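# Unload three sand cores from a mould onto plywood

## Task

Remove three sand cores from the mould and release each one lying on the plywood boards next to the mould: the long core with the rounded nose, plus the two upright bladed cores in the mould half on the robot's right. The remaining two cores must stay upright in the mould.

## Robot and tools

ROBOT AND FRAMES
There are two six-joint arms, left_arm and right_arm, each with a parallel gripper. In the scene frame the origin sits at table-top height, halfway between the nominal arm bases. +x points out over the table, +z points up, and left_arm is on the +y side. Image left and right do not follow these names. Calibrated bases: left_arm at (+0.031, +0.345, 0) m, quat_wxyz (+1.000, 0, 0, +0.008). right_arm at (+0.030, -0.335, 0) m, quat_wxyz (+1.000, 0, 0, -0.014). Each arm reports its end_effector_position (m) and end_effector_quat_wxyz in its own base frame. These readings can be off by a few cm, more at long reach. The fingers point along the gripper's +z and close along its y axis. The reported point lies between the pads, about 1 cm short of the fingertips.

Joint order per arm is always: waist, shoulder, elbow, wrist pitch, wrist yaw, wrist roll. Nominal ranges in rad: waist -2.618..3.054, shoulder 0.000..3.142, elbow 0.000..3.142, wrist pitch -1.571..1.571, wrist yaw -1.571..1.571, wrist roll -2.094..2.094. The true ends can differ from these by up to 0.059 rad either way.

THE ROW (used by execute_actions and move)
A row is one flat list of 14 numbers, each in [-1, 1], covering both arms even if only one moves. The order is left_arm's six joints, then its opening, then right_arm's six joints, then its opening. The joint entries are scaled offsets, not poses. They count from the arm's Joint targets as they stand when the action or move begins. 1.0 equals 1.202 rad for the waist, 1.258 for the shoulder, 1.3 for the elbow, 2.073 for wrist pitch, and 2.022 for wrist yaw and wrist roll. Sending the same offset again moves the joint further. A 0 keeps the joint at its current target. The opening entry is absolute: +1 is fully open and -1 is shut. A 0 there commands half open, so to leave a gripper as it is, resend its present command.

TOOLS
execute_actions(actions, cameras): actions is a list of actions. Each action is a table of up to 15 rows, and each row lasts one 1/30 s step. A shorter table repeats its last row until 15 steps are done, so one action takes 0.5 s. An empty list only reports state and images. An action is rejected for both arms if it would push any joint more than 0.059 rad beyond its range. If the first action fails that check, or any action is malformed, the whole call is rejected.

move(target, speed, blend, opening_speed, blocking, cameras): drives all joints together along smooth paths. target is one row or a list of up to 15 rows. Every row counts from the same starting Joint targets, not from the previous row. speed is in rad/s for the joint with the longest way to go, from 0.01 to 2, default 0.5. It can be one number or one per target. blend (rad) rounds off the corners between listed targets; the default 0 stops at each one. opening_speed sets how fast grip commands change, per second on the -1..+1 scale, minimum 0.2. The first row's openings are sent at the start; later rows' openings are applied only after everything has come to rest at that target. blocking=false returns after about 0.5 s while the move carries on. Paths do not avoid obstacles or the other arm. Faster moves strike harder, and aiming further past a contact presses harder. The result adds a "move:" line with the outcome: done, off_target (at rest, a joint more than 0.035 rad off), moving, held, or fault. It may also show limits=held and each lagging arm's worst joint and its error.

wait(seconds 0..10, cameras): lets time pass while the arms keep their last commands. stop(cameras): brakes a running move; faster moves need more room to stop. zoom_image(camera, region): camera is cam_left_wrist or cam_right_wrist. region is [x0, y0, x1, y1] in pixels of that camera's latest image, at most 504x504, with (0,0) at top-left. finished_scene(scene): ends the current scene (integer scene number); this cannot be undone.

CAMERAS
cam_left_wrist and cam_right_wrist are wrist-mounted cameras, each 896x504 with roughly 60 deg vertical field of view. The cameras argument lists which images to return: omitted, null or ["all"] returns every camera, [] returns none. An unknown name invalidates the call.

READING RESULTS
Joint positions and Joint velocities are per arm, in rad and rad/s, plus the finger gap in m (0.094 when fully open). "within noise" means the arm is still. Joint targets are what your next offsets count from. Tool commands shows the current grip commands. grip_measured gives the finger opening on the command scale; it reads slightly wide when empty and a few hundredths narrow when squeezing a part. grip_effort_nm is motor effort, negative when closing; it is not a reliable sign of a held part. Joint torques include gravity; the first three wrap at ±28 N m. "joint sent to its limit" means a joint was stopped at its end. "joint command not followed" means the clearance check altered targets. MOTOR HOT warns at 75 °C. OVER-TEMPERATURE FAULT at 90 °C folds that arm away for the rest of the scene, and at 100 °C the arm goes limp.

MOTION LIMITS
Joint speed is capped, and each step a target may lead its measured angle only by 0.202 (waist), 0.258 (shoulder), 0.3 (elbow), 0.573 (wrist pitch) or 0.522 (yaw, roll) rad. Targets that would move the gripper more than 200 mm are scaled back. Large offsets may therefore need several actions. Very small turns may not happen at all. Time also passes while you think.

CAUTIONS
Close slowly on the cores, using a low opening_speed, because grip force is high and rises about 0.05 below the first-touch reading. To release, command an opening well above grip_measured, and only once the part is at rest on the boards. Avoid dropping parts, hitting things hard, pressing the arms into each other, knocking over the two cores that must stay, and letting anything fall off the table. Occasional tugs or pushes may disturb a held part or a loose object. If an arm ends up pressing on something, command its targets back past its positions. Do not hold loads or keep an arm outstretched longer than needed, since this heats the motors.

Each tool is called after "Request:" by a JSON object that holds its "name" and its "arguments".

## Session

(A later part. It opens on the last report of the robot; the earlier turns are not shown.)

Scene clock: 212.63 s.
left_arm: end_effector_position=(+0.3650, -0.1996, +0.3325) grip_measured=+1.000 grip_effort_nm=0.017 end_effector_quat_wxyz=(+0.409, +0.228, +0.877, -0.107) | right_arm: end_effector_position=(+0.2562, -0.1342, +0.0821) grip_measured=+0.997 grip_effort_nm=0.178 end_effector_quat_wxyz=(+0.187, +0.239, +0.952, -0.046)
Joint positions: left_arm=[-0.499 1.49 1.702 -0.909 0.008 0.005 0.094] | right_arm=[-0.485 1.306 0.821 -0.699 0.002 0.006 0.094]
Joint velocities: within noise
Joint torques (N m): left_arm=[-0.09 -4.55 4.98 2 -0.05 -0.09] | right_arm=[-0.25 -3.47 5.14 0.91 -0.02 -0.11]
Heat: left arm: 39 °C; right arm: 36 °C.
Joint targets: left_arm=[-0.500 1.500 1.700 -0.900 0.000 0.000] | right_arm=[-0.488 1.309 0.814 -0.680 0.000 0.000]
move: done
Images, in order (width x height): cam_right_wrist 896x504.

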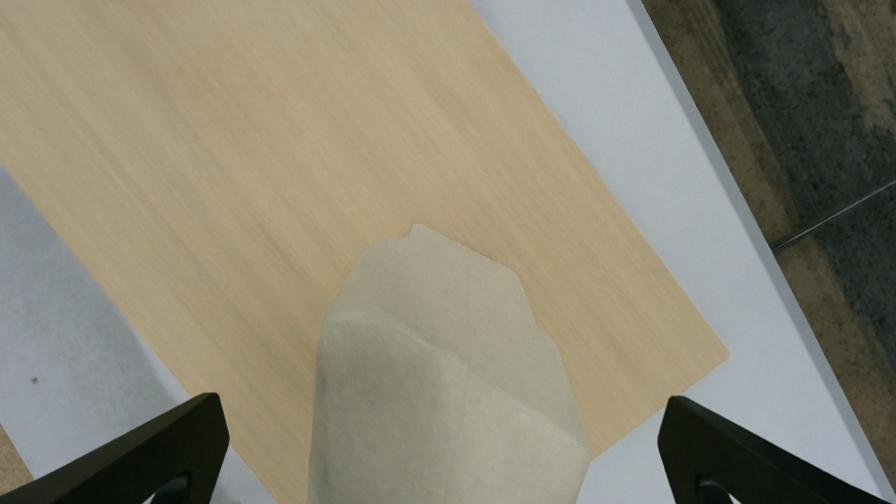

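Request:
{"name": "move", "arguments": {"target": [[0,0,0,0,0,0,1,0,-0.0858,0.0868,-0.1066,0,0,1],[0,0,0,0,0,0,1,0,-0.1428,0.225,-0.2277,0,0,1]], "blend": 0.05, "speed": 0.3, "cameras": ["cam_right_wrist"]}}

Scene clock: 221.73 s.
left_arm: end_effector_position=(+0.3650, -0.1996, +0.3325) grip_measured=+1.000 grip_effort_nm=0.022 end_effector_quat_wxyz=(+0.409, +0.228, +0.877, -0.107) | right_arm: end_effector_position=(+0.2203, -0.1153, +0.1715) grip_measured=+0.997 grip_effort_nm=0.173 end_effector_quat_wxyz=(+0.179, +0.239, +0.953, -0.044)
Joint positions: left_arm=[-0.499 1.49 1.702 -0.909 0.008 0.005 0.094] | right_arm=[-0.485 1.143 1.08 -1.137 0.002 0.006 0.094]
Joint velocities: within noise
Joint torques (N m): left_arm=[-0.02 -4.59 4.96 2 -0.04 -0.11] | right_arm=[-0.27 -3.59 7.71 0.56 -0.02 -0.11]
Heat: left arm: 39 °C; right arm: 36 °C.
Joint targets: left_arm=[-0.500 1.500 1.700 -0.900 0.001 0.000] | right_arm=[-0.488 1.129 1.106 -1.152 0.000 0.000]
move: done
Images, in order (width x height): cam_right_wrist 896x504.

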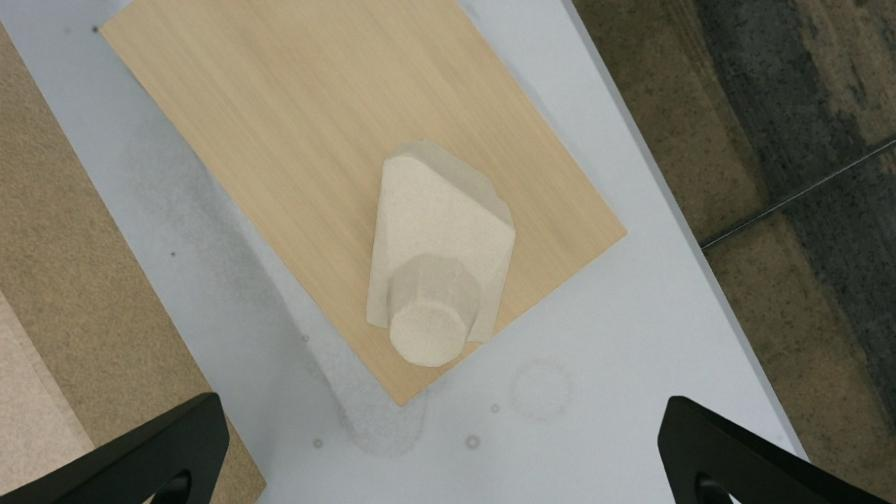

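Request:
{"name": "move", "arguments": {"target": [0.1429,0.58,0.4965,-0.2331,0.3557,0.5577,1,0.8173,0.8118,0.9237,0.0166,0.1481,0.1978,1], "speed": 0.7}}

Scene clock: 251.53 s.
left_arm: end_effector_position=(+0.4147, -0.2634, +0.2201) grip_measured=+1.000 grip_effort_nm=0.027 end_effector_quat_wxyz=(+0.264, +0.657, +0.659, -0.255) | right_arm: end_effector_position=(+0.4888, +0.2095, +0.2334) grip_measured=+0.997 grip_effort_nm=0.178 end_effector_quat_wxyz=(+0.317, -0.009, +0.949, -0.001)
Joint positions: left_arm=[-0.333 2.211 2.323 -1.37 0.695 1.121 0.094] | right_arm=[0.498 2.139 2.279 -1.125 0.288 0.392 0.094]
Joint velocities: within noise
Joint torques (N m): left_arm=[0.38 -9.21 6.48 0.86 0.71 0] | right_arm=[-0.54 -9.39 7.84 1.04 0.21 0.06]
Heat: left arm: 39 °C; right arm: 38 °C.
Joint targets: left_arm=[-0.328 2.229 2.346 -1.383 0.720 1.128] | right_arm=[0.494 2.150 2.307 -1.117 0.300 0.400]
move: done

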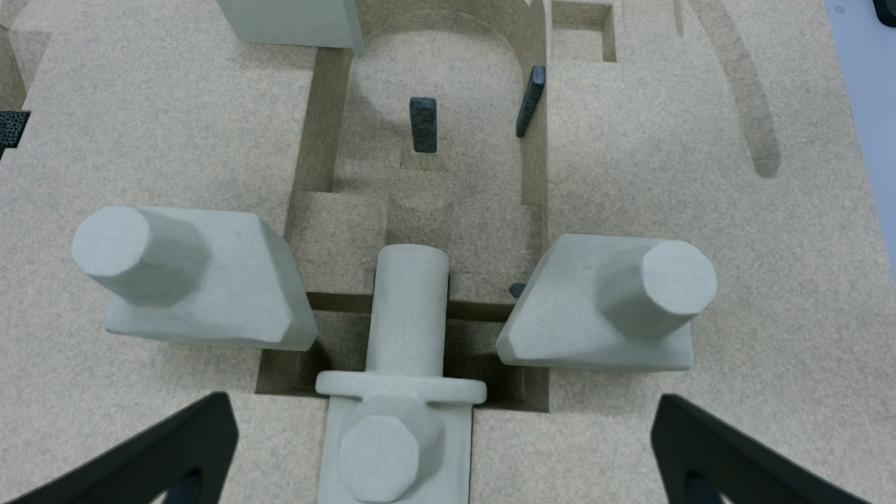

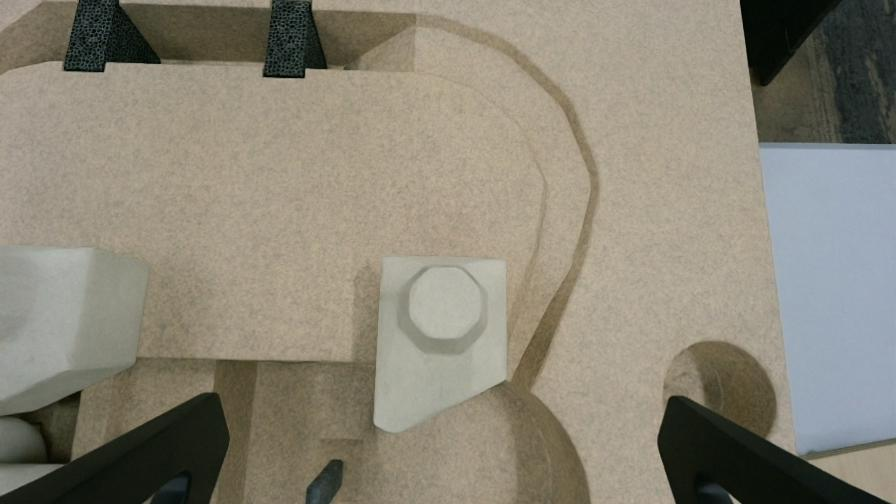

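Request:
{"name": "move", "arguments": {"target": [[0,0,0,0,0,0,1,-0.0112,-0.0215,-0.224,0.1286,-0.0043,-0.0061,1],[0,0,0,0,0,0,1,-0.0112,-0.0284,-0.3751,0.2191,-0.0043,-0.0061,1]], "blend": 0.05, "speed": 0.4}}

Request:
{"name": "zoom_image", "arguments": {"camera": "cam_left_wrist", "region": [200, 220, 600, 504]}}

Scene clock: 274.37 s.
left_arm: end_effector_position=(+0.4145, -0.2634, +0.2201) grip_measured=+1.000 grip_effort_nm=0.017 end_effector_quat_wxyz=(+0.264, +0.657, +0.658, -0.255) | right_arm: end_effector_position=(+0.5046, +0.2111, +0.1202) grip_measured=+0.997 grip_effort_nm=0.178 end_effector_quat_wxyz=(+0.313, -0.004, +0.950, -0.005)
Joint positions: left_arm=[-0.333 2.211 2.323 -1.371 0.696 1.122 0.094] | right_arm=[0.487 2.139 1.826 -0.682 0.289 0.392 0.094]
Joint velocities: within noise
Joint torques (N m): left_arm=[0.43 -9.22 6.49 0.86 0.72 0.02] | right_arm=[-0.57 -12.62 5.5 1.18 0.13 -0.09]
Heat: left arm: 39 °C; right arm: 44 °C.
Joint targets: left_arm=[-0.328 2.229 2.346 -1.383 0.720 1.128] | right_arm=[0.481 2.114 1.819 -0.663 0.291 0.388]
move: done

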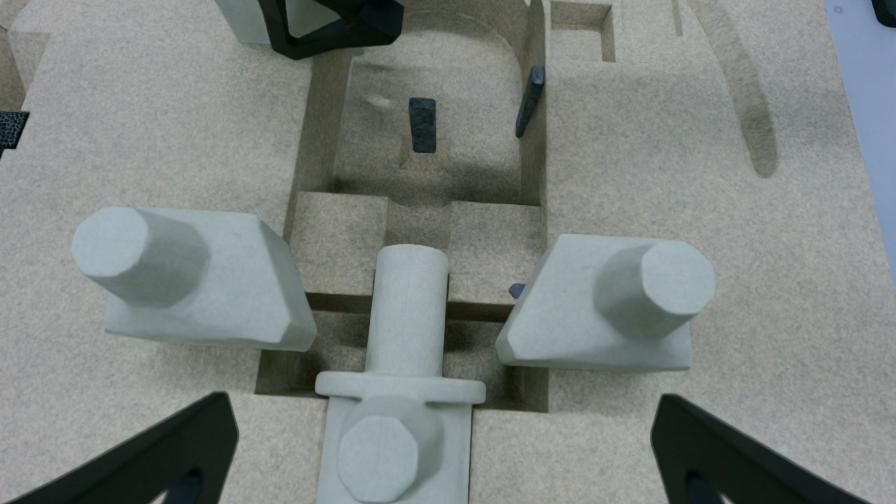

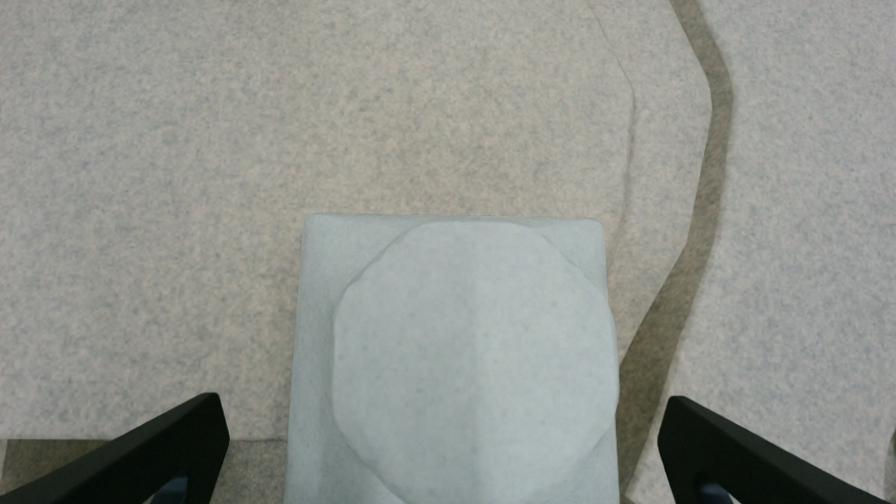

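Scaled by 1.260.

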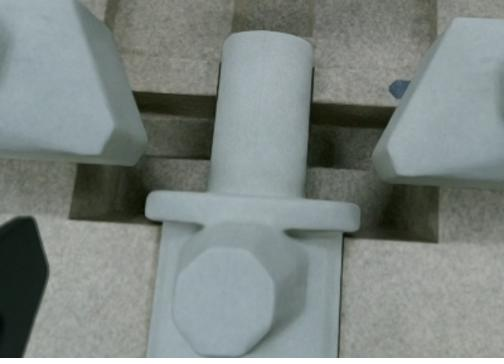

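Request:
{"name": "move", "arguments": {"target": [[0,0,0,0,0,0,1,0,0,0,0,0,0,-0.05],[0,0,0,0,0,0,1,0,0.0069,0.1511,-0.0905,0,0,-0.05],[0,0,0,0,0,0,1,0,0.0645,0.3988,-0.2109,0,0,-0.05]], "blend": 0.05, "speed": 0.4, "opening_speed": 1}}

Scene clock: 284.30 s.
left_arm: end_effector_position=(+0.4144, -0.2635, +0.2201) grip_measured=+1.000 grip_effort_nm=0.017 end_effector_quat_wxyz=(+0.264, +0.657, +0.658, -0.255) | right_arm: end_effector_position=(+0.4971, +0.2073, +0.2109) grip_measured=+0.152 grip_effort_nm=-1.004 end_effector_quat_wxyz=(+0.298, -0.006, +0.955, -0.008)
Joint positions: left_arm=[-0.333 2.211 2.323 -1.371 0.696 1.122 0.094] | right_arm=[0.484 2.193 2.294 -1.128 0.277 0.392 0.054]
Joint velocities: within noise
Joint torques (N m): left_arm=[0.44 -9.16 6.49 0.83 0.69 0.02] | right_arm=[-0.23 -10.43 9.07 1.19 0.23 -0.1]
Heat: left arm: 40 °C; right arm: 49 °C.
Joint targets: left_arm=[-0.328 2.229 2.346 -1.383 0.720 1.128] | right_arm=[0.481 2.195 2.338 -1.100 0.291 0.388]
move: off_target (right_arm); blend cut to 0 rad at target 1; right_arm: the elbow is farthest, 0.043 rad from its target

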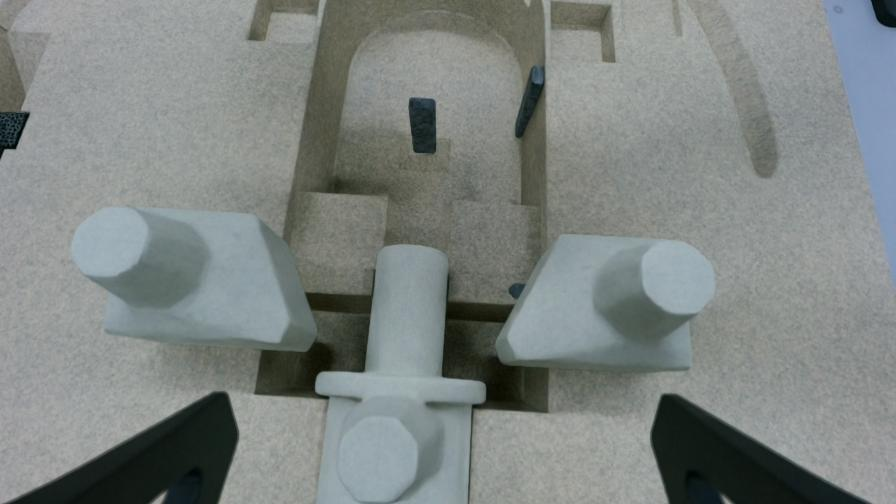

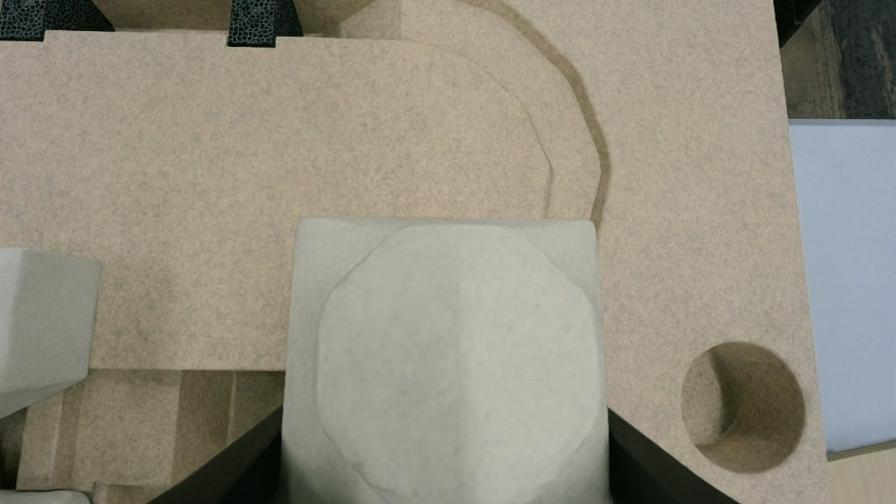

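Request:
{"name": "move", "arguments": {"target": [0.0609,0.0408,0.0042,-0.0091,0.0098,0.0467,1,-0.6439,-0.6227,-0.9429,0.241,-0.1439,-0.1919,-0.05], "speed": 0.8}}

Scene clock: 300.67 s.
left_arm: end_effector_position=(+0.4319, -0.2358, +0.2026) grip_measured=+1.000 grip_effort_nm=0.017 end_effector_quat_wxyz=(+0.265, +0.659, +0.657, -0.254) | right_arm: end_effector_position=(+0.3556, -0.1069, +0.1421) grip_measured=+0.152 grip_effort_nm=-1.009 end_effector_quat_wxyz=(+0.271, +0.144, +0.951, -0.042)
Joint positions: left_arm=[-0.262 2.255 2.327 -1.388 0.715 1.216 0.094] | right_arm=[-0.292 1.456 1.106 -0.666 0.006 0.008 0.054]
Joint velocities: within noise
Joint torques (N m): left_arm=[0.54 -9.01 6.61 0.74 0.74 0.02] | right_arm=[-0.12 -8.84 6.42 1.58 -0.06 -0.1]
Heat: left arm: 41 °C; right arm: 44 °C.
Joint targets: left_arm=[-0.255 2.281 2.351 -1.402 0.740 1.222] | right_arm=[-0.293 1.412 1.112 -0.601 0.000 0.000]
move: off_target (right_arm); right_arm: the wrist pitch is farthest, 0.065 rad from its target

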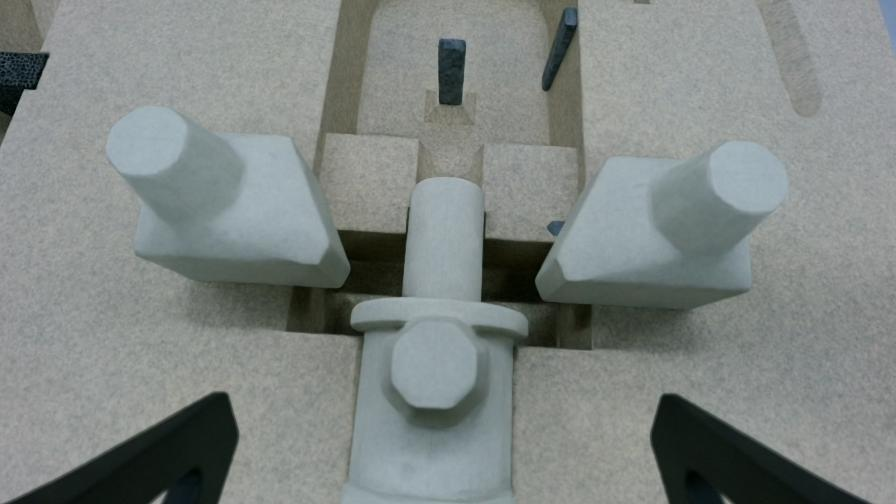

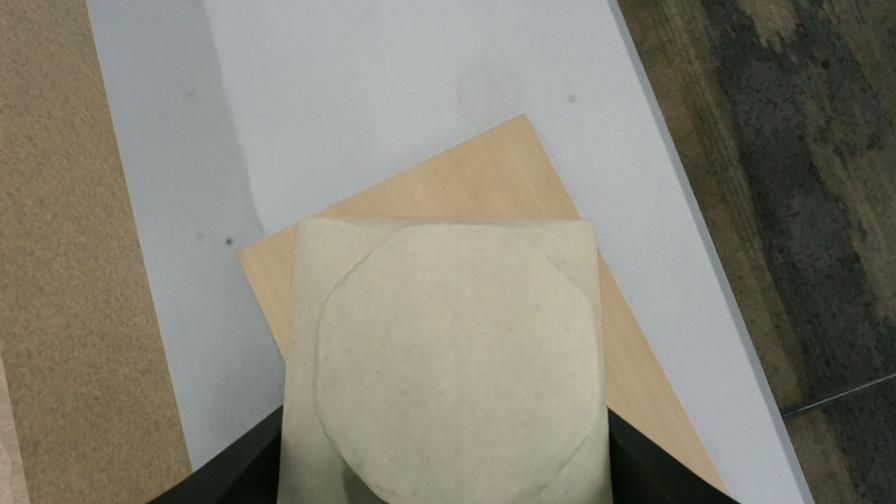

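Request:
{"name": "move", "arguments": {"target": [0.0025,-0.0294,-0.2015,0.1092,0,0,1,0,0.0167,-0.1929,0.1509,0,0,-0.05], "speed": 0.4}}

Scene clock: 311.63 s.
left_arm: end_effector_position=(+0.4380, -0.2378, +0.1446) grip_measured=+1.000 grip_effort_nm=0.027 end_effector_quat_wxyz=(+0.256, +0.656, +0.660, -0.260) | right_arm: end_effector_position=(+0.3529, -0.1060, +0.0890) grip_measured=+0.152 grip_effort_nm=-1.004 end_effector_quat_wxyz=(+0.299, +0.143, +0.942, -0.046)
Joint positions: left_arm=[-0.262 2.255 2.096 -1.182 0.717 1.216 0.094] | right_arm=[-0.292 1.454 0.855 -0.357 0.005 0.007 0.054]
Joint velocities: within noise
Joint torques (N m): left_arm=[0.87 -11.75 4.26 0.92 0.69 0.01] | right_arm=[-0.06 -6.72 6.27 1.68 -0.06 -0.11]
Heat: left arm: 39 °C; right arm: 44 °C.
Joint targets: left_arm=[-0.252 2.244 2.089 -1.176 0.740 1.222] | right_arm=[-0.293 1.433 0.862 -0.288 0.000 0.000]
move: off_target (right_arm); right_arm: the wrist pitch is farthest, 0.069 rad from its target

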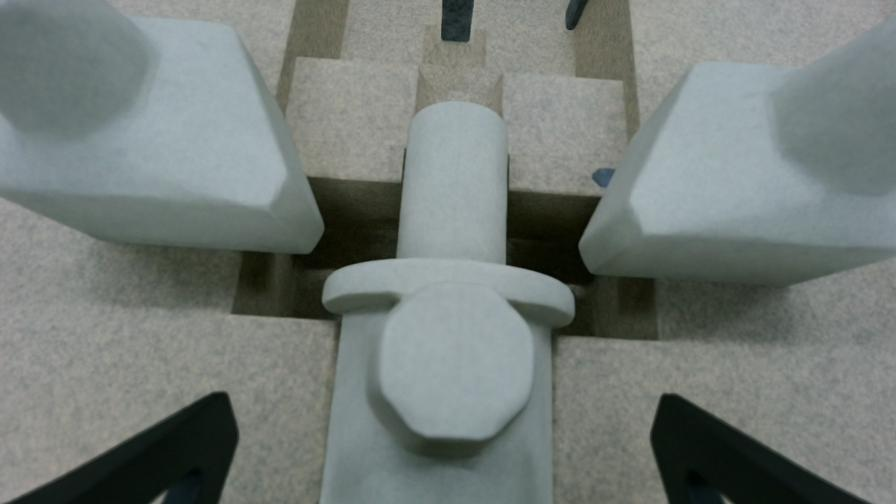

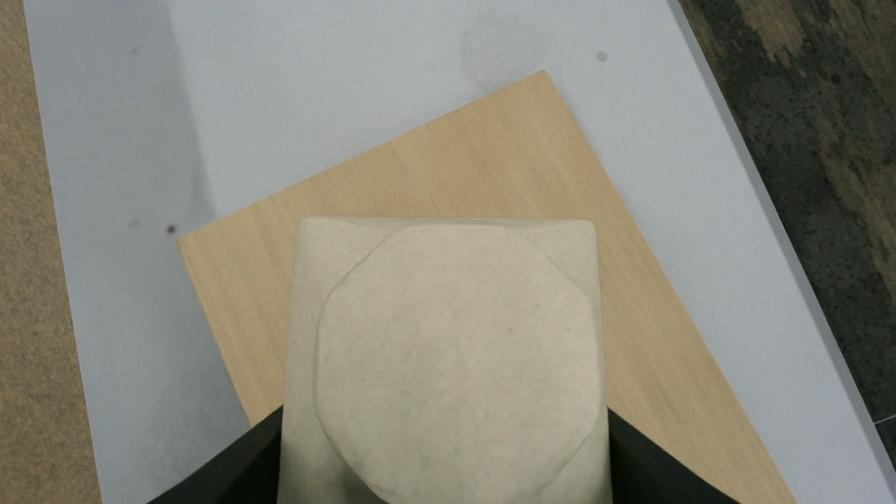

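Request:
{"name": "move", "arguments": {"target": [0,-0.0028,-0.1021,0.0625,0,0,1,0,0.0118,-0.0227,0.0214,0,0,-0.05], "speed": 0.15, "cameras": ["cam_left_wrist"]}}

Scene clock: 321.13 s.
left_arm: end_effector_position=(+0.4382, -0.2378, +0.1115) grip_measured=+1.000 grip_effort_nm=0.022 end_effector_quat_wxyz=(+0.255, +0.656, +0.660, -0.261) | right_arm: end_effector_position=(+0.3540, -0.1064, +0.0854) grip_measured=+0.152 grip_effort_nm=-1.004 end_effector_quat_wxyz=(+0.307, +0.142, +0.940, -0.047)
Joint positions: left_arm=[-0.262 2.255 1.965 -1.052 0.717 1.216 0.094] | right_arm=[-0.292 1.454 0.829 -0.314 0.005 0.007 0.054]
Joint velocities: within noise
Joint torques (N m): left_arm=[0.75 -12 4.23 0.92 0.71 0.03] | right_arm=[-0.08 -5.49 5.97 1.71 -0.05 -0.12]
Heat: left arm: 39 °C; right arm: 42 °C.
Joint targets: left_arm=[-0.252 2.240 1.956 -1.046 0.740 1.222] | right_arm=[-0.293 1.448 0.832 -0.243 0.000 0.000]
move: off_target (right_arm); right_arm: the wrist pitch is farthest, 0.070 rad from its target
Images, in order (width x height): cam_left_wrist 896x504.

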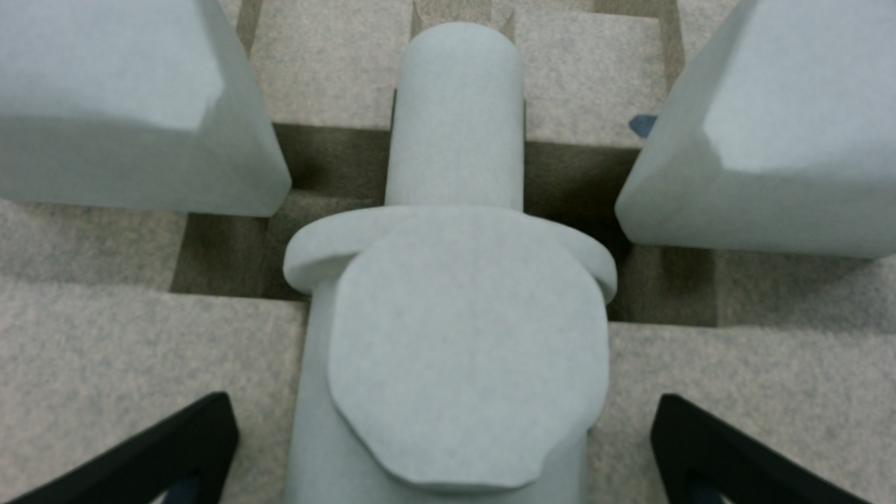

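Request:
{"name": "move", "arguments": {"target": [0,0,0,0,0,0,-0.02,0,0.013,-0.0218,0.0215,0,0,-0.05], "speed": 0.1, "opening_speed": 0.8}}

Scene clock: 326.33 s.
left_arm: end_effector_position=(+0.4403, -0.2375, +0.1119) grip_measured=+0.304 grip_effort_nm=-0.999 end_effector_quat_wxyz=(+0.259, +0.658, +0.658, -0.258) | right_arm: end_effector_position=(+0.3541, -0.1064, +0.0774) grip_measured=+0.152 grip_effort_nm=-1.004 end_effector_quat_wxyz=(+0.309, +0.142, +0.939, -0.047)
Joint positions: left_arm=[-0.26 2.255 1.965 -1.044 0.718 1.221 0.061] | right_arm=[-0.292 1.466 0.801 -0.269 0.005 0.006 0.054]
Joint velocities: within noise
Joint torques (N m): left_arm=[0.66 -12.05 4.14 0.83 0.72 -0.04] | right_arm=[-0.1 -5.11 5.89 1.73 -0.06 -0.11]
Heat: left arm: 40 °C; right arm: 40 °C.
Joint targets: left_arm=[-0.252 2.240 1.956 -1.046 0.740 1.222] | right_arm=[-0.293 1.464 0.804 -0.199 0.000 0.000]
move: off_target (right_arm); right_arm: the wrist pitch is farthest, 0.071 rad from its target

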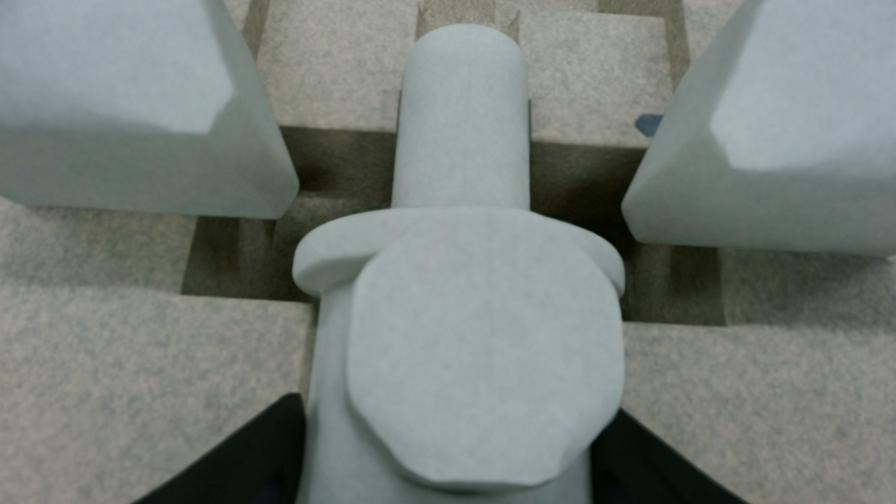

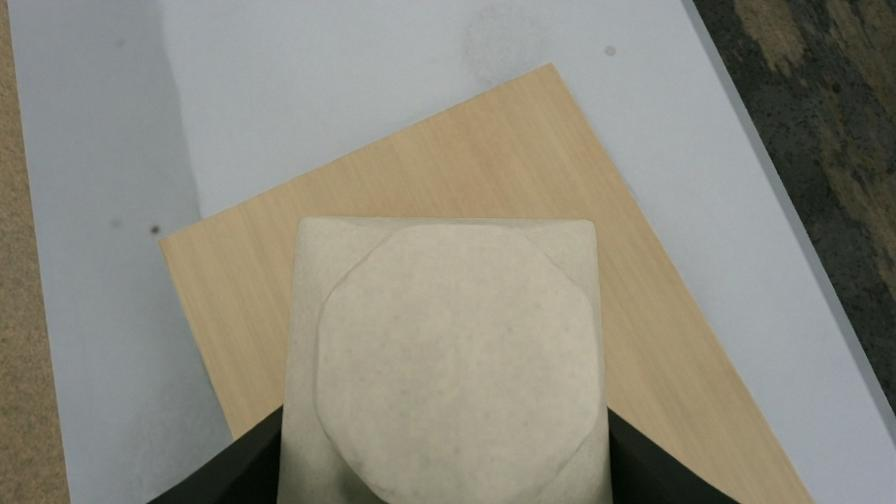

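Request:
{"name": "move", "arguments": {"target": [[0,0.008,0.1408,-0.0837,0,0,-0.02,0,0.0078,-0.0103,0.011,0,0,-0.05],[0,0.0546,0.3426,-0.1821,0,0,-0.02,0,0.0078,-0.0103,0.011,0,0,-0.05]], "speed": 0.3, "blend": 0.05}}

Scene clock: 333.97 s.
left_arm: end_effector_position=(+0.4358, -0.2256, +0.1740) grip_measured=+0.300 grip_effort_nm=-1.004 end_effector_quat_wxyz=(+0.223, +0.660, +0.676, -0.239) | right_arm: end_effector_position=(+0.3567, -0.1071, +0.0763) grip_measured=+0.152 grip_effort_nm=-1.004 end_effector_quat_wxyz=(+0.316, +0.141, +0.937, -0.048)
Joint positions: left_arm=[-0.26 2.314 2.355 -1.431 0.644 1.226 0.061] | right_arm=[-0.292 1.471 0.791 -0.24 0.005 0.006 0.054]
Joint velocities: within noise
Joint torques (N m): left_arm=[0.58 -11.45 8.57 0.84 1.53 -0.12] | right_arm=[-0.09 -4.81 5.59 1.68 -0.05 -0.11]
Heat: left arm: 40 °C; right arm: 39 °C.
Joint targets: left_arm=[-0.252 2.309 2.402 -1.424 0.739 1.222] | right_arm=[-0.293 1.474 0.790 -0.176 0.000 0.000]
move: off_target (left_arm, right_arm); left_arm: the wrist yaw is farthest, 0.096 rad from its target; right_arm: the wrist pitch is farthest, 0.064 rad from its target

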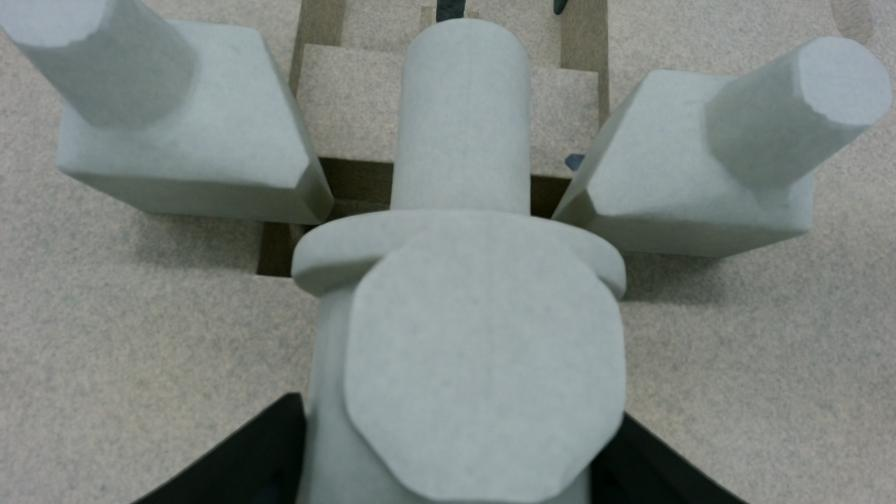

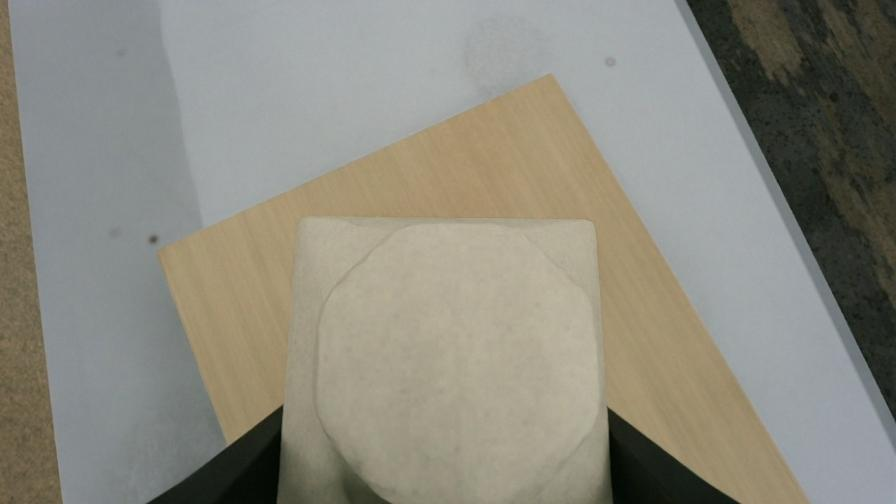

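Request:
{"name": "move", "arguments": {"target": [0,0,0,0,0,0,-0.02,0,0.005,-0.012,0.0,0,0,-0.05], "speed": 0.1, "cameras": ["cam_right_wrist"]}}

Scene clock: 337.27 s.
left_arm: end_effector_position=(+0.4357, -0.2256, +0.1739) grip_measured=+0.300 grip_effort_nm=-1.004 end_effector_quat_wxyz=(+0.223, +0.660, +0.676, -0.239) | right_arm: end_effector_position=(+0.3572, -0.1073, +0.0756) grip_measured=+0.152 grip_effort_nm=-1.009 end_effector_quat_wxyz=(+0.319, +0.141, +0.936, -0.048)
Joint positions: left_arm=[-0.26 2.314 2.355 -1.431 0.644 1.226 0.061] | right_arm=[-0.292 1.471 0.784 -0.227 0.005 0.006 0.054]
Joint velocities: within noise
Joint torques (N m): left_arm=[0.51 -11.41 8.54 0.86 1.5 -0.11] | right_arm=[-0.09 -4.31 4.93 1.57 -0.06 -0.11]
Heat: left arm: 41 °C; right arm: 39 °C.
Joint targets: left_arm=[-0.252 2.309 2.402 -1.424 0.740 1.222] | right_arm=[-0.293 1.480 0.775 -0.176 0.000 0.000]
move: off_target (left_arm, right_arm); left_arm: the wrist yaw is farthest, 0.095 rad from its target; right_arm: the wrist pitch is farthest, 0.051 rad from its target
Images, in order (width x height): cam_right_wrist 896x504.

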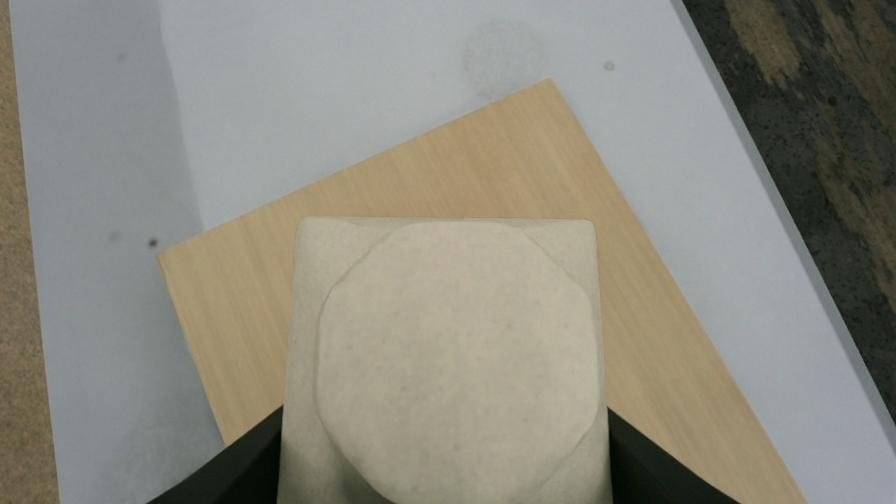

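Request:
{"name": "move", "arguments": {"target": [[0.1196,-0.0543,-0.0843,-0.0454,0.0125,0.0992,-0.02,0,-0.0016,0.0035,0,0,0,0.95],[0.3344,-0.4841,-0.54,0.1804,-0.1929,-0.2829,-0.02,0,-0.0016,0.0035,0,0,0,0.95]], "speed": 0.5, "blend": 0.1, "opening_speed": 0.8}}

Scene clock: 359.60 s.
left_arm: end_effector_position=(+0.4121, +0.0089, +0.1925) grip_measured=+0.300 grip_effort_nm=-0.994 end_effector_quat_wxyz=(+0.226, +0.272, +0.933, -0.065) | right_arm: end_effector_position=(+0.3630, -0.1088, +0.0801) grip_measured=+0.947 grip_effort_nm=0.178 end_effector_quat_wxyz=(+0.333, +0.140, +0.931, -0.050)
Joint positions: left_arm=[0.148 1.772 1.689 -1.117 0.303 0.658 0.061] | right_arm=[-0.292 1.472 0.784 -0.195 0.004 0.005 0.091]
Joint velocities: within noise
Joint torques (N m): left_arm=[0.2 -13.09 5.89 1.85 0.74 -0.13] | right_arm=[-0.08 -4.57 5.31 1.29 -0.04 -0.1]
Heat: left arm: 47 °C; right arm: 40 °C.
Joint targets: left_arm=[0.150 1.700 1.700 -1.050 0.349 0.650] | right_arm=[-0.293 1.478 0.779 -0.176 0.000 -0.001]
move: off_target (left_arm); blend cut to 0 rad at target 1; left_arm: the shoulder is farthest, 0.072 rad from its target

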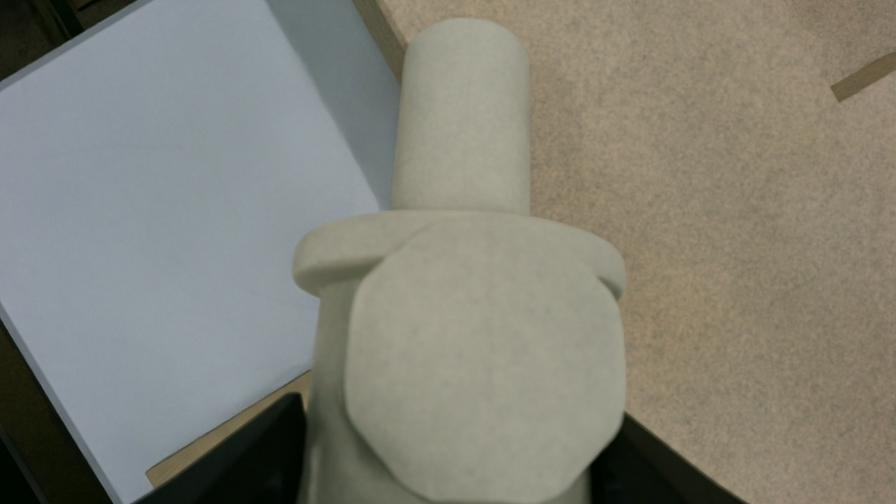

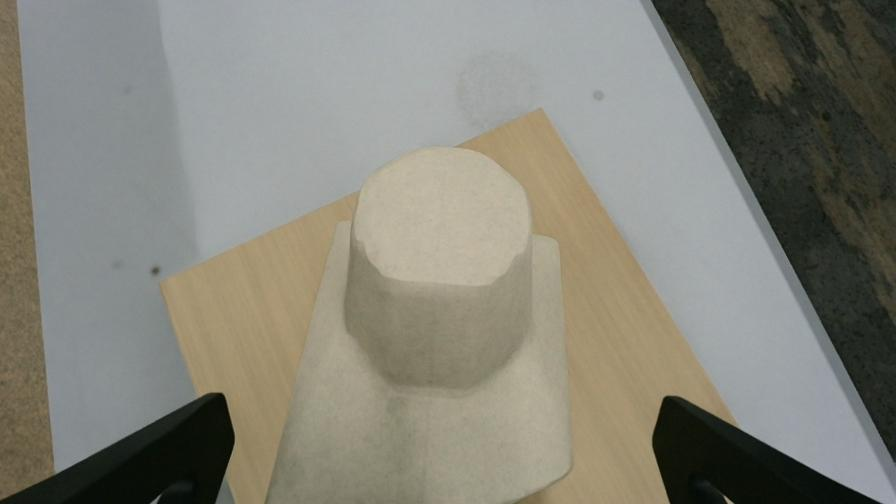

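Request:
{"name": "move", "arguments": {"target": [[0.1,-0.24,-0.3,0.104,-0.086,-0.16,-0.02,0,-0.1534,0.008,-0.0981,0,0,1],[0.2121,-0.48,-0.6048,0.2086,-0.1726,-0.3215,-0.02,0,-0.305,0.0608,-0.2232,0,0,1]], "speed": 0.5, "blend": 0.05}}

Scene clock: 366.33 s.
left_arm: end_effector_position=(+0.2782, +0.1177, +0.1497) grip_measured=+0.300 grip_effort_nm=-0.989 end_effector_quat_wxyz=(+0.285, -0.185, +0.939, +0.057) | right_arm: end_effector_position=(+0.2951, -0.0884, +0.1494) grip_measured=+0.997 grip_effort_nm=0.178 end_effector_quat_wxyz=(+0.323, +0.140, +0.935, -0.049)
Joint positions: left_arm=[0.399 1.147 0.894 -0.727 0.004 0.009 0.061] | right_arm=[-0.292 1.11 0.829 -0.625 0.004 0.005 0.094]
Joint velocities: within noise
Joint torques (N m): left_arm=[0.5 -6.64 6.91 2.72 0 -0.15] | right_arm=[-0.1 -3.85 8.38 0.98 -0.04 -0.11]
Heat: left arm: 46 °C; right arm: 39 °C.
Joint targets: left_arm=[0.405 1.096 0.913 -0.617 0.001 0.000] | right_arm=[-0.293 1.095 0.858 -0.639 0.000 -0.001]
move: off_target (left_arm); left_arm: the wrist pitch is farthest, 0.109 rad from its target

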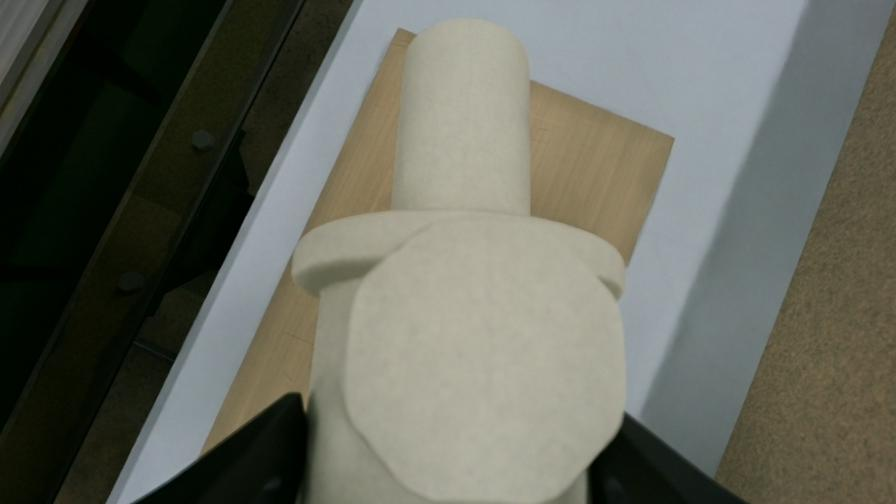

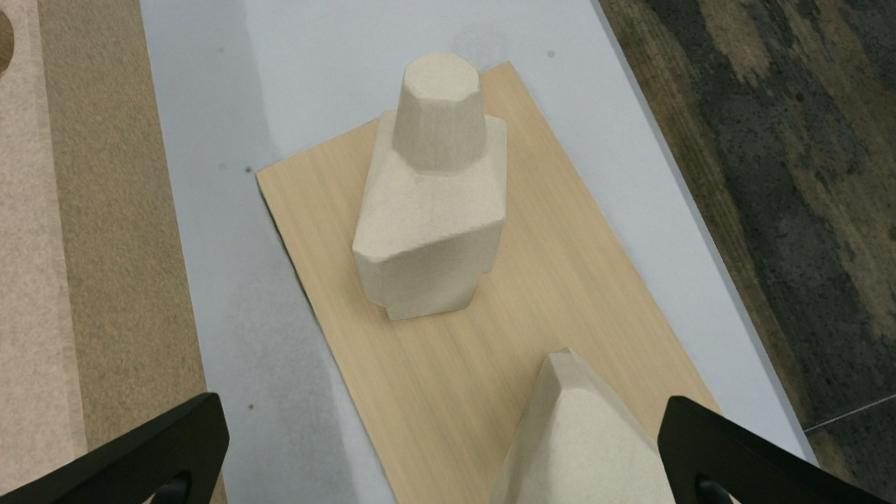

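Request:
{"name": "move", "arguments": {"target": [0,-0.0653,-0.2794,0.208,0,0,-0.02,0,0,0,0,0,0,1], "speed": 0.3, "cameras": ["cam_left_wrist"]}}

Scene clock: 373.70 s.
left_arm: end_effector_position=(+0.2737, +0.1158, +0.0894) grip_measured=+0.300 grip_effort_nm=-0.994 end_effector_quat_wxyz=(+0.345, -0.181, +0.918, +0.069) | right_arm: end_effector_position=(+0.2948, -0.0883, +0.1491) grip_measured=+0.997 grip_effort_nm=0.178 end_effector_quat_wxyz=(+0.322, +0.140, +0.935, -0.048)
Joint positions: left_arm=[0.399 1.065 0.53 -0.316 0.004 0.008 0.061] | right_arm=[-0.292 1.11 0.829 -0.626 0.004 0.005 0.094]
Joint velocities: within noise
Joint torques (N m): left_arm=[0.55 -5.94 7.05 3.14 0.01 -0.14] | right_arm=[-0.1 -3.85 8.38 0.97 -0.04 -0.11]
Heat: left arm: 42 °C; right arm: 38 °C.
Joint targets: left_arm=[0.405 1.014 0.550 -0.186 0.001 0.000] | right_arm=[-0.293 1.095 0.858 -0.639 0.000 -0.001]
move: off_target (left_arm); left_arm: the wrist pitch is farthest, 0.130 rad from its target
Images, in order (width x height): cam_left_wrist 896x504.

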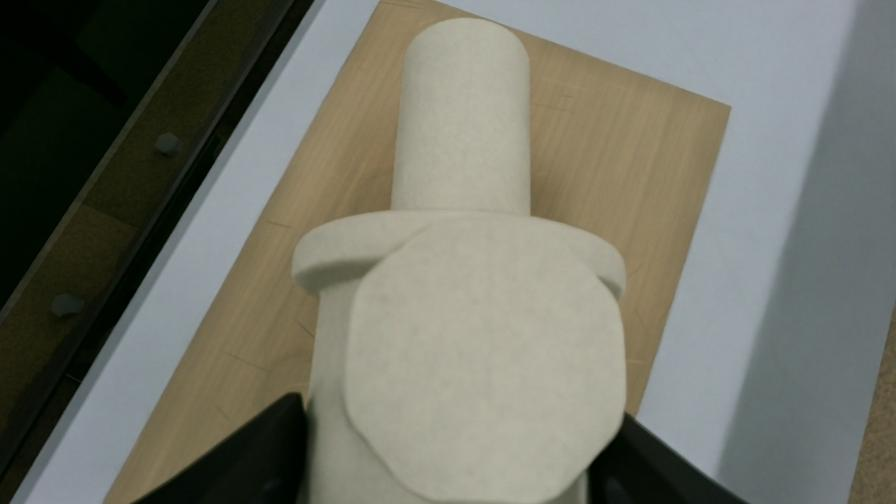

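Request:
{"name": "move", "arguments": {"target": [0,0.003,-0.0171,0.0264,0,0,-0.02,0,0,0,0,0,0,1], "speed": 0.15, "cameras": []}}

Request:
{"name": "move", "arguments": {"target": [0,0.003,-0.0171,0.0125,0,0,-0.02,0,0,0,0,0,0,1], "speed": 0.15, "cameras": []}}

Scene clock: 378.63 s.
left_arm: end_effector_position=(+0.2775, +0.1174, +0.0895) grip_measured=+0.300 grip_effort_nm=-1.009 end_effector_quat_wxyz=(+0.359, -0.180, +0.913, +0.072) | right_arm: end_effector_position=(+0.2947, -0.0883, +0.1491) grip_measured=+0.997 grip_effort_nm=0.178 end_effector_quat_wxyz=(+0.322, +0.140, +0.935, -0.048)
Joint positions: left_arm=[0.399 1.065 0.51 -0.265 0.004 0.008 0.061] | right_arm=[-0.292 1.11 0.829 -0.627 0.004 0.005 0.094]
Joint velocities: within noise
Joint torques (N m): left_arm=[0.43 -5.56 6.78 3.24 -0.01 -0.14] | right_arm=[-0.09 -3.85 8.38 0.97 -0.05 -0.1]
Heat: left arm: 41 °C; right arm: 38 °C.
Joint targets: left_arm=[0.405 1.018 0.528 -0.131 0.001 0.000] | right_arm=[-0.293 1.095 0.858 -0.639 0.000 -0.001]
move: off_target (left_arm); left_arm: the wrist pitch is farthest, 0.134 rad from its target
No camera images: "cameras" was empty.

Scene clock: 379.63 s.
left_arm: end_effector_position=(+0.2762, +0.1168, +0.0846) grip_measured=+0.300 grip_effort_nm=-1.004 end_effector_quat_wxyz=(+0.360, -0.180, +0.912, +0.073) | right_arm: end_effector_position=(+0.2947, -0.0883, +0.1491) grip_measured=+0.997 grip_effort_nm=0.173 end_effector_quat_wxyz=(+0.322, +0.140, +0.935, -0.048)
Joint positions: left_arm=[0.399 1.065 0.487 -0.24 0.004 0.008 0.061] | right_arm=[-0.292 1.11 0.829 -0.627 0.004 0.005 0.094]
Joint velocities: within noise
Joint torques (N m): left_arm=[0.5 -5.27 6.78 3.25 -0.04 -0.14] | right_arm=[-0.09 -3.84 8.39 0.98 -0.05 -0.09]
Heat: left arm: 40 °C; right arm: 38 °C.
Joint targets: left_arm=[0.405 1.022 0.506 -0.105 0.001 0.000] | right_arm=[-0.293 1.095 0.858 -0.639 0.000 -0.001]
move: off_target (left_arm); left_arm: the wrist pitch is farthest, 0.135 rad from its target
No camera images: "cameras" was empty.

Request:
{"name": "move", "arguments": {"target": [0,0.003,-0.0171,0.0125,0,0,-0.02,0,0,0,0,0,0,1], "speed": 0.15, "cameras": []}}

Request:
{"name": "move", "arguments": {"target": [0,0.003,-0.0171,0.0125,0,0,-0.02,0,0,0,0,0,0,1], "speed": 0.15, "cameras": ["cam_left_wrist"]}}

Scene clock: 383.10 s.
left_arm: end_effector_position=(+0.2750, +0.1163, +0.0799) grip_measured=+0.300 grip_effort_nm=-0.994 end_effector_quat_wxyz=(+0.362, -0.180, +0.912, +0.073) | right_arm: end_effector_position=(+0.2947, -0.0883, +0.1491) grip_measured=+0.997 grip_effort_nm=0.173 end_effector_quat_wxyz=(+0.322, +0.140, +0.935, -0.048)
Joint positions: left_arm=[0.399 1.065 0.465 -0.215 0.004 0.008 0.061] | right_arm=[-0.292 1.11 0.829 -0.627 0.004 0.005 0.094]
Joint velocities: within noise
Joint torques (N m): left_arm=[0.49 -4.94 6.71 3.23 -0.02 -0.15] | right_arm=[-0.09 -3.84 8.36 0.98 -0.04 -0.1]
Heat: left arm: 41 °C; right arm: 38 °C.
Joint targets: left_arm=[0.405 1.025 0.484 -0.079 0.001 0.000] | right_arm=[-0.293 1.095 0.858 -0.639 0.000 -0.001]
move: off_target (left_arm); left_arm: the wrist pitch is farthest, 0.136 rad from its target
No camera images: "cameras" was empty.

Scene clock: 383.90 s.
left_arm: end_effector_position=(+0.2743, +0.1160, +0.0761) grip_measured=+0.300 grip_effort_nm=-0.989 end_effector_quat_wxyz=(+0.364, -0.180, +0.911, +0.073) | right_arm: end_effector_position=(+0.2947, -0.0882, +0.1490) grip_measured=+0.997 grip_effort_nm=0.178 end_effector_quat_wxyz=(+0.322, +0.140, +0.935, -0.048)
Joint positions: left_arm=[0.399 1.065 0.445 -0.188 0.004 0.007 0.061] | right_arm=[-0.292 1.11 0.829 -0.627 0.004 0.005 0.094]
Joint velocities: within noise
Joint torques (N m): left_arm=[0.51 -4.64 6.63 3.23 -0.03 -0.11] | right_arm=[-0.09 -3.84 8.38 0.98 -0.05 -0.1]
Heat: left arm: 42 °C; right arm: 38 °C.
Joint targets: left_arm=[0.405 1.029 0.461 -0.054 0.001 0.000] | right_arm=[-0.293 1.095 0.858 -0.639 0.000 -0.001]
move: off_target (left_arm); left_arm: the wrist pitch is farthest, 0.135 rad from its target
Images, in order (width x height): cam_left_wrist 896x504.

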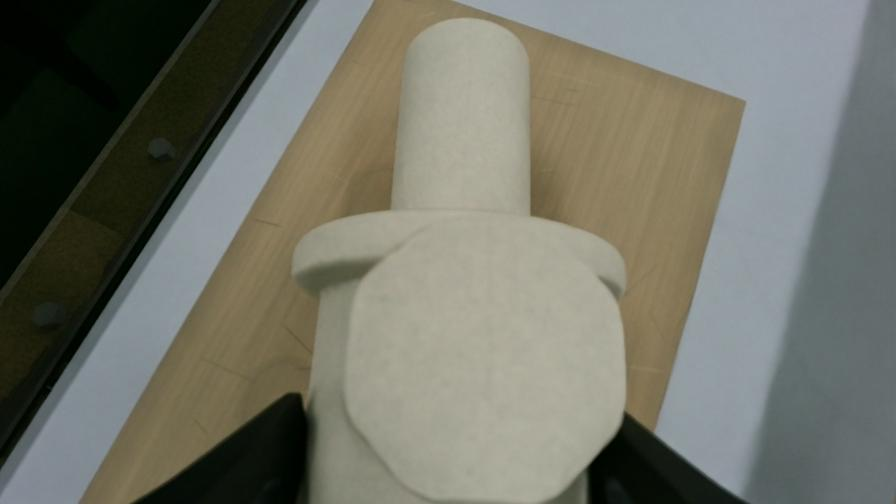

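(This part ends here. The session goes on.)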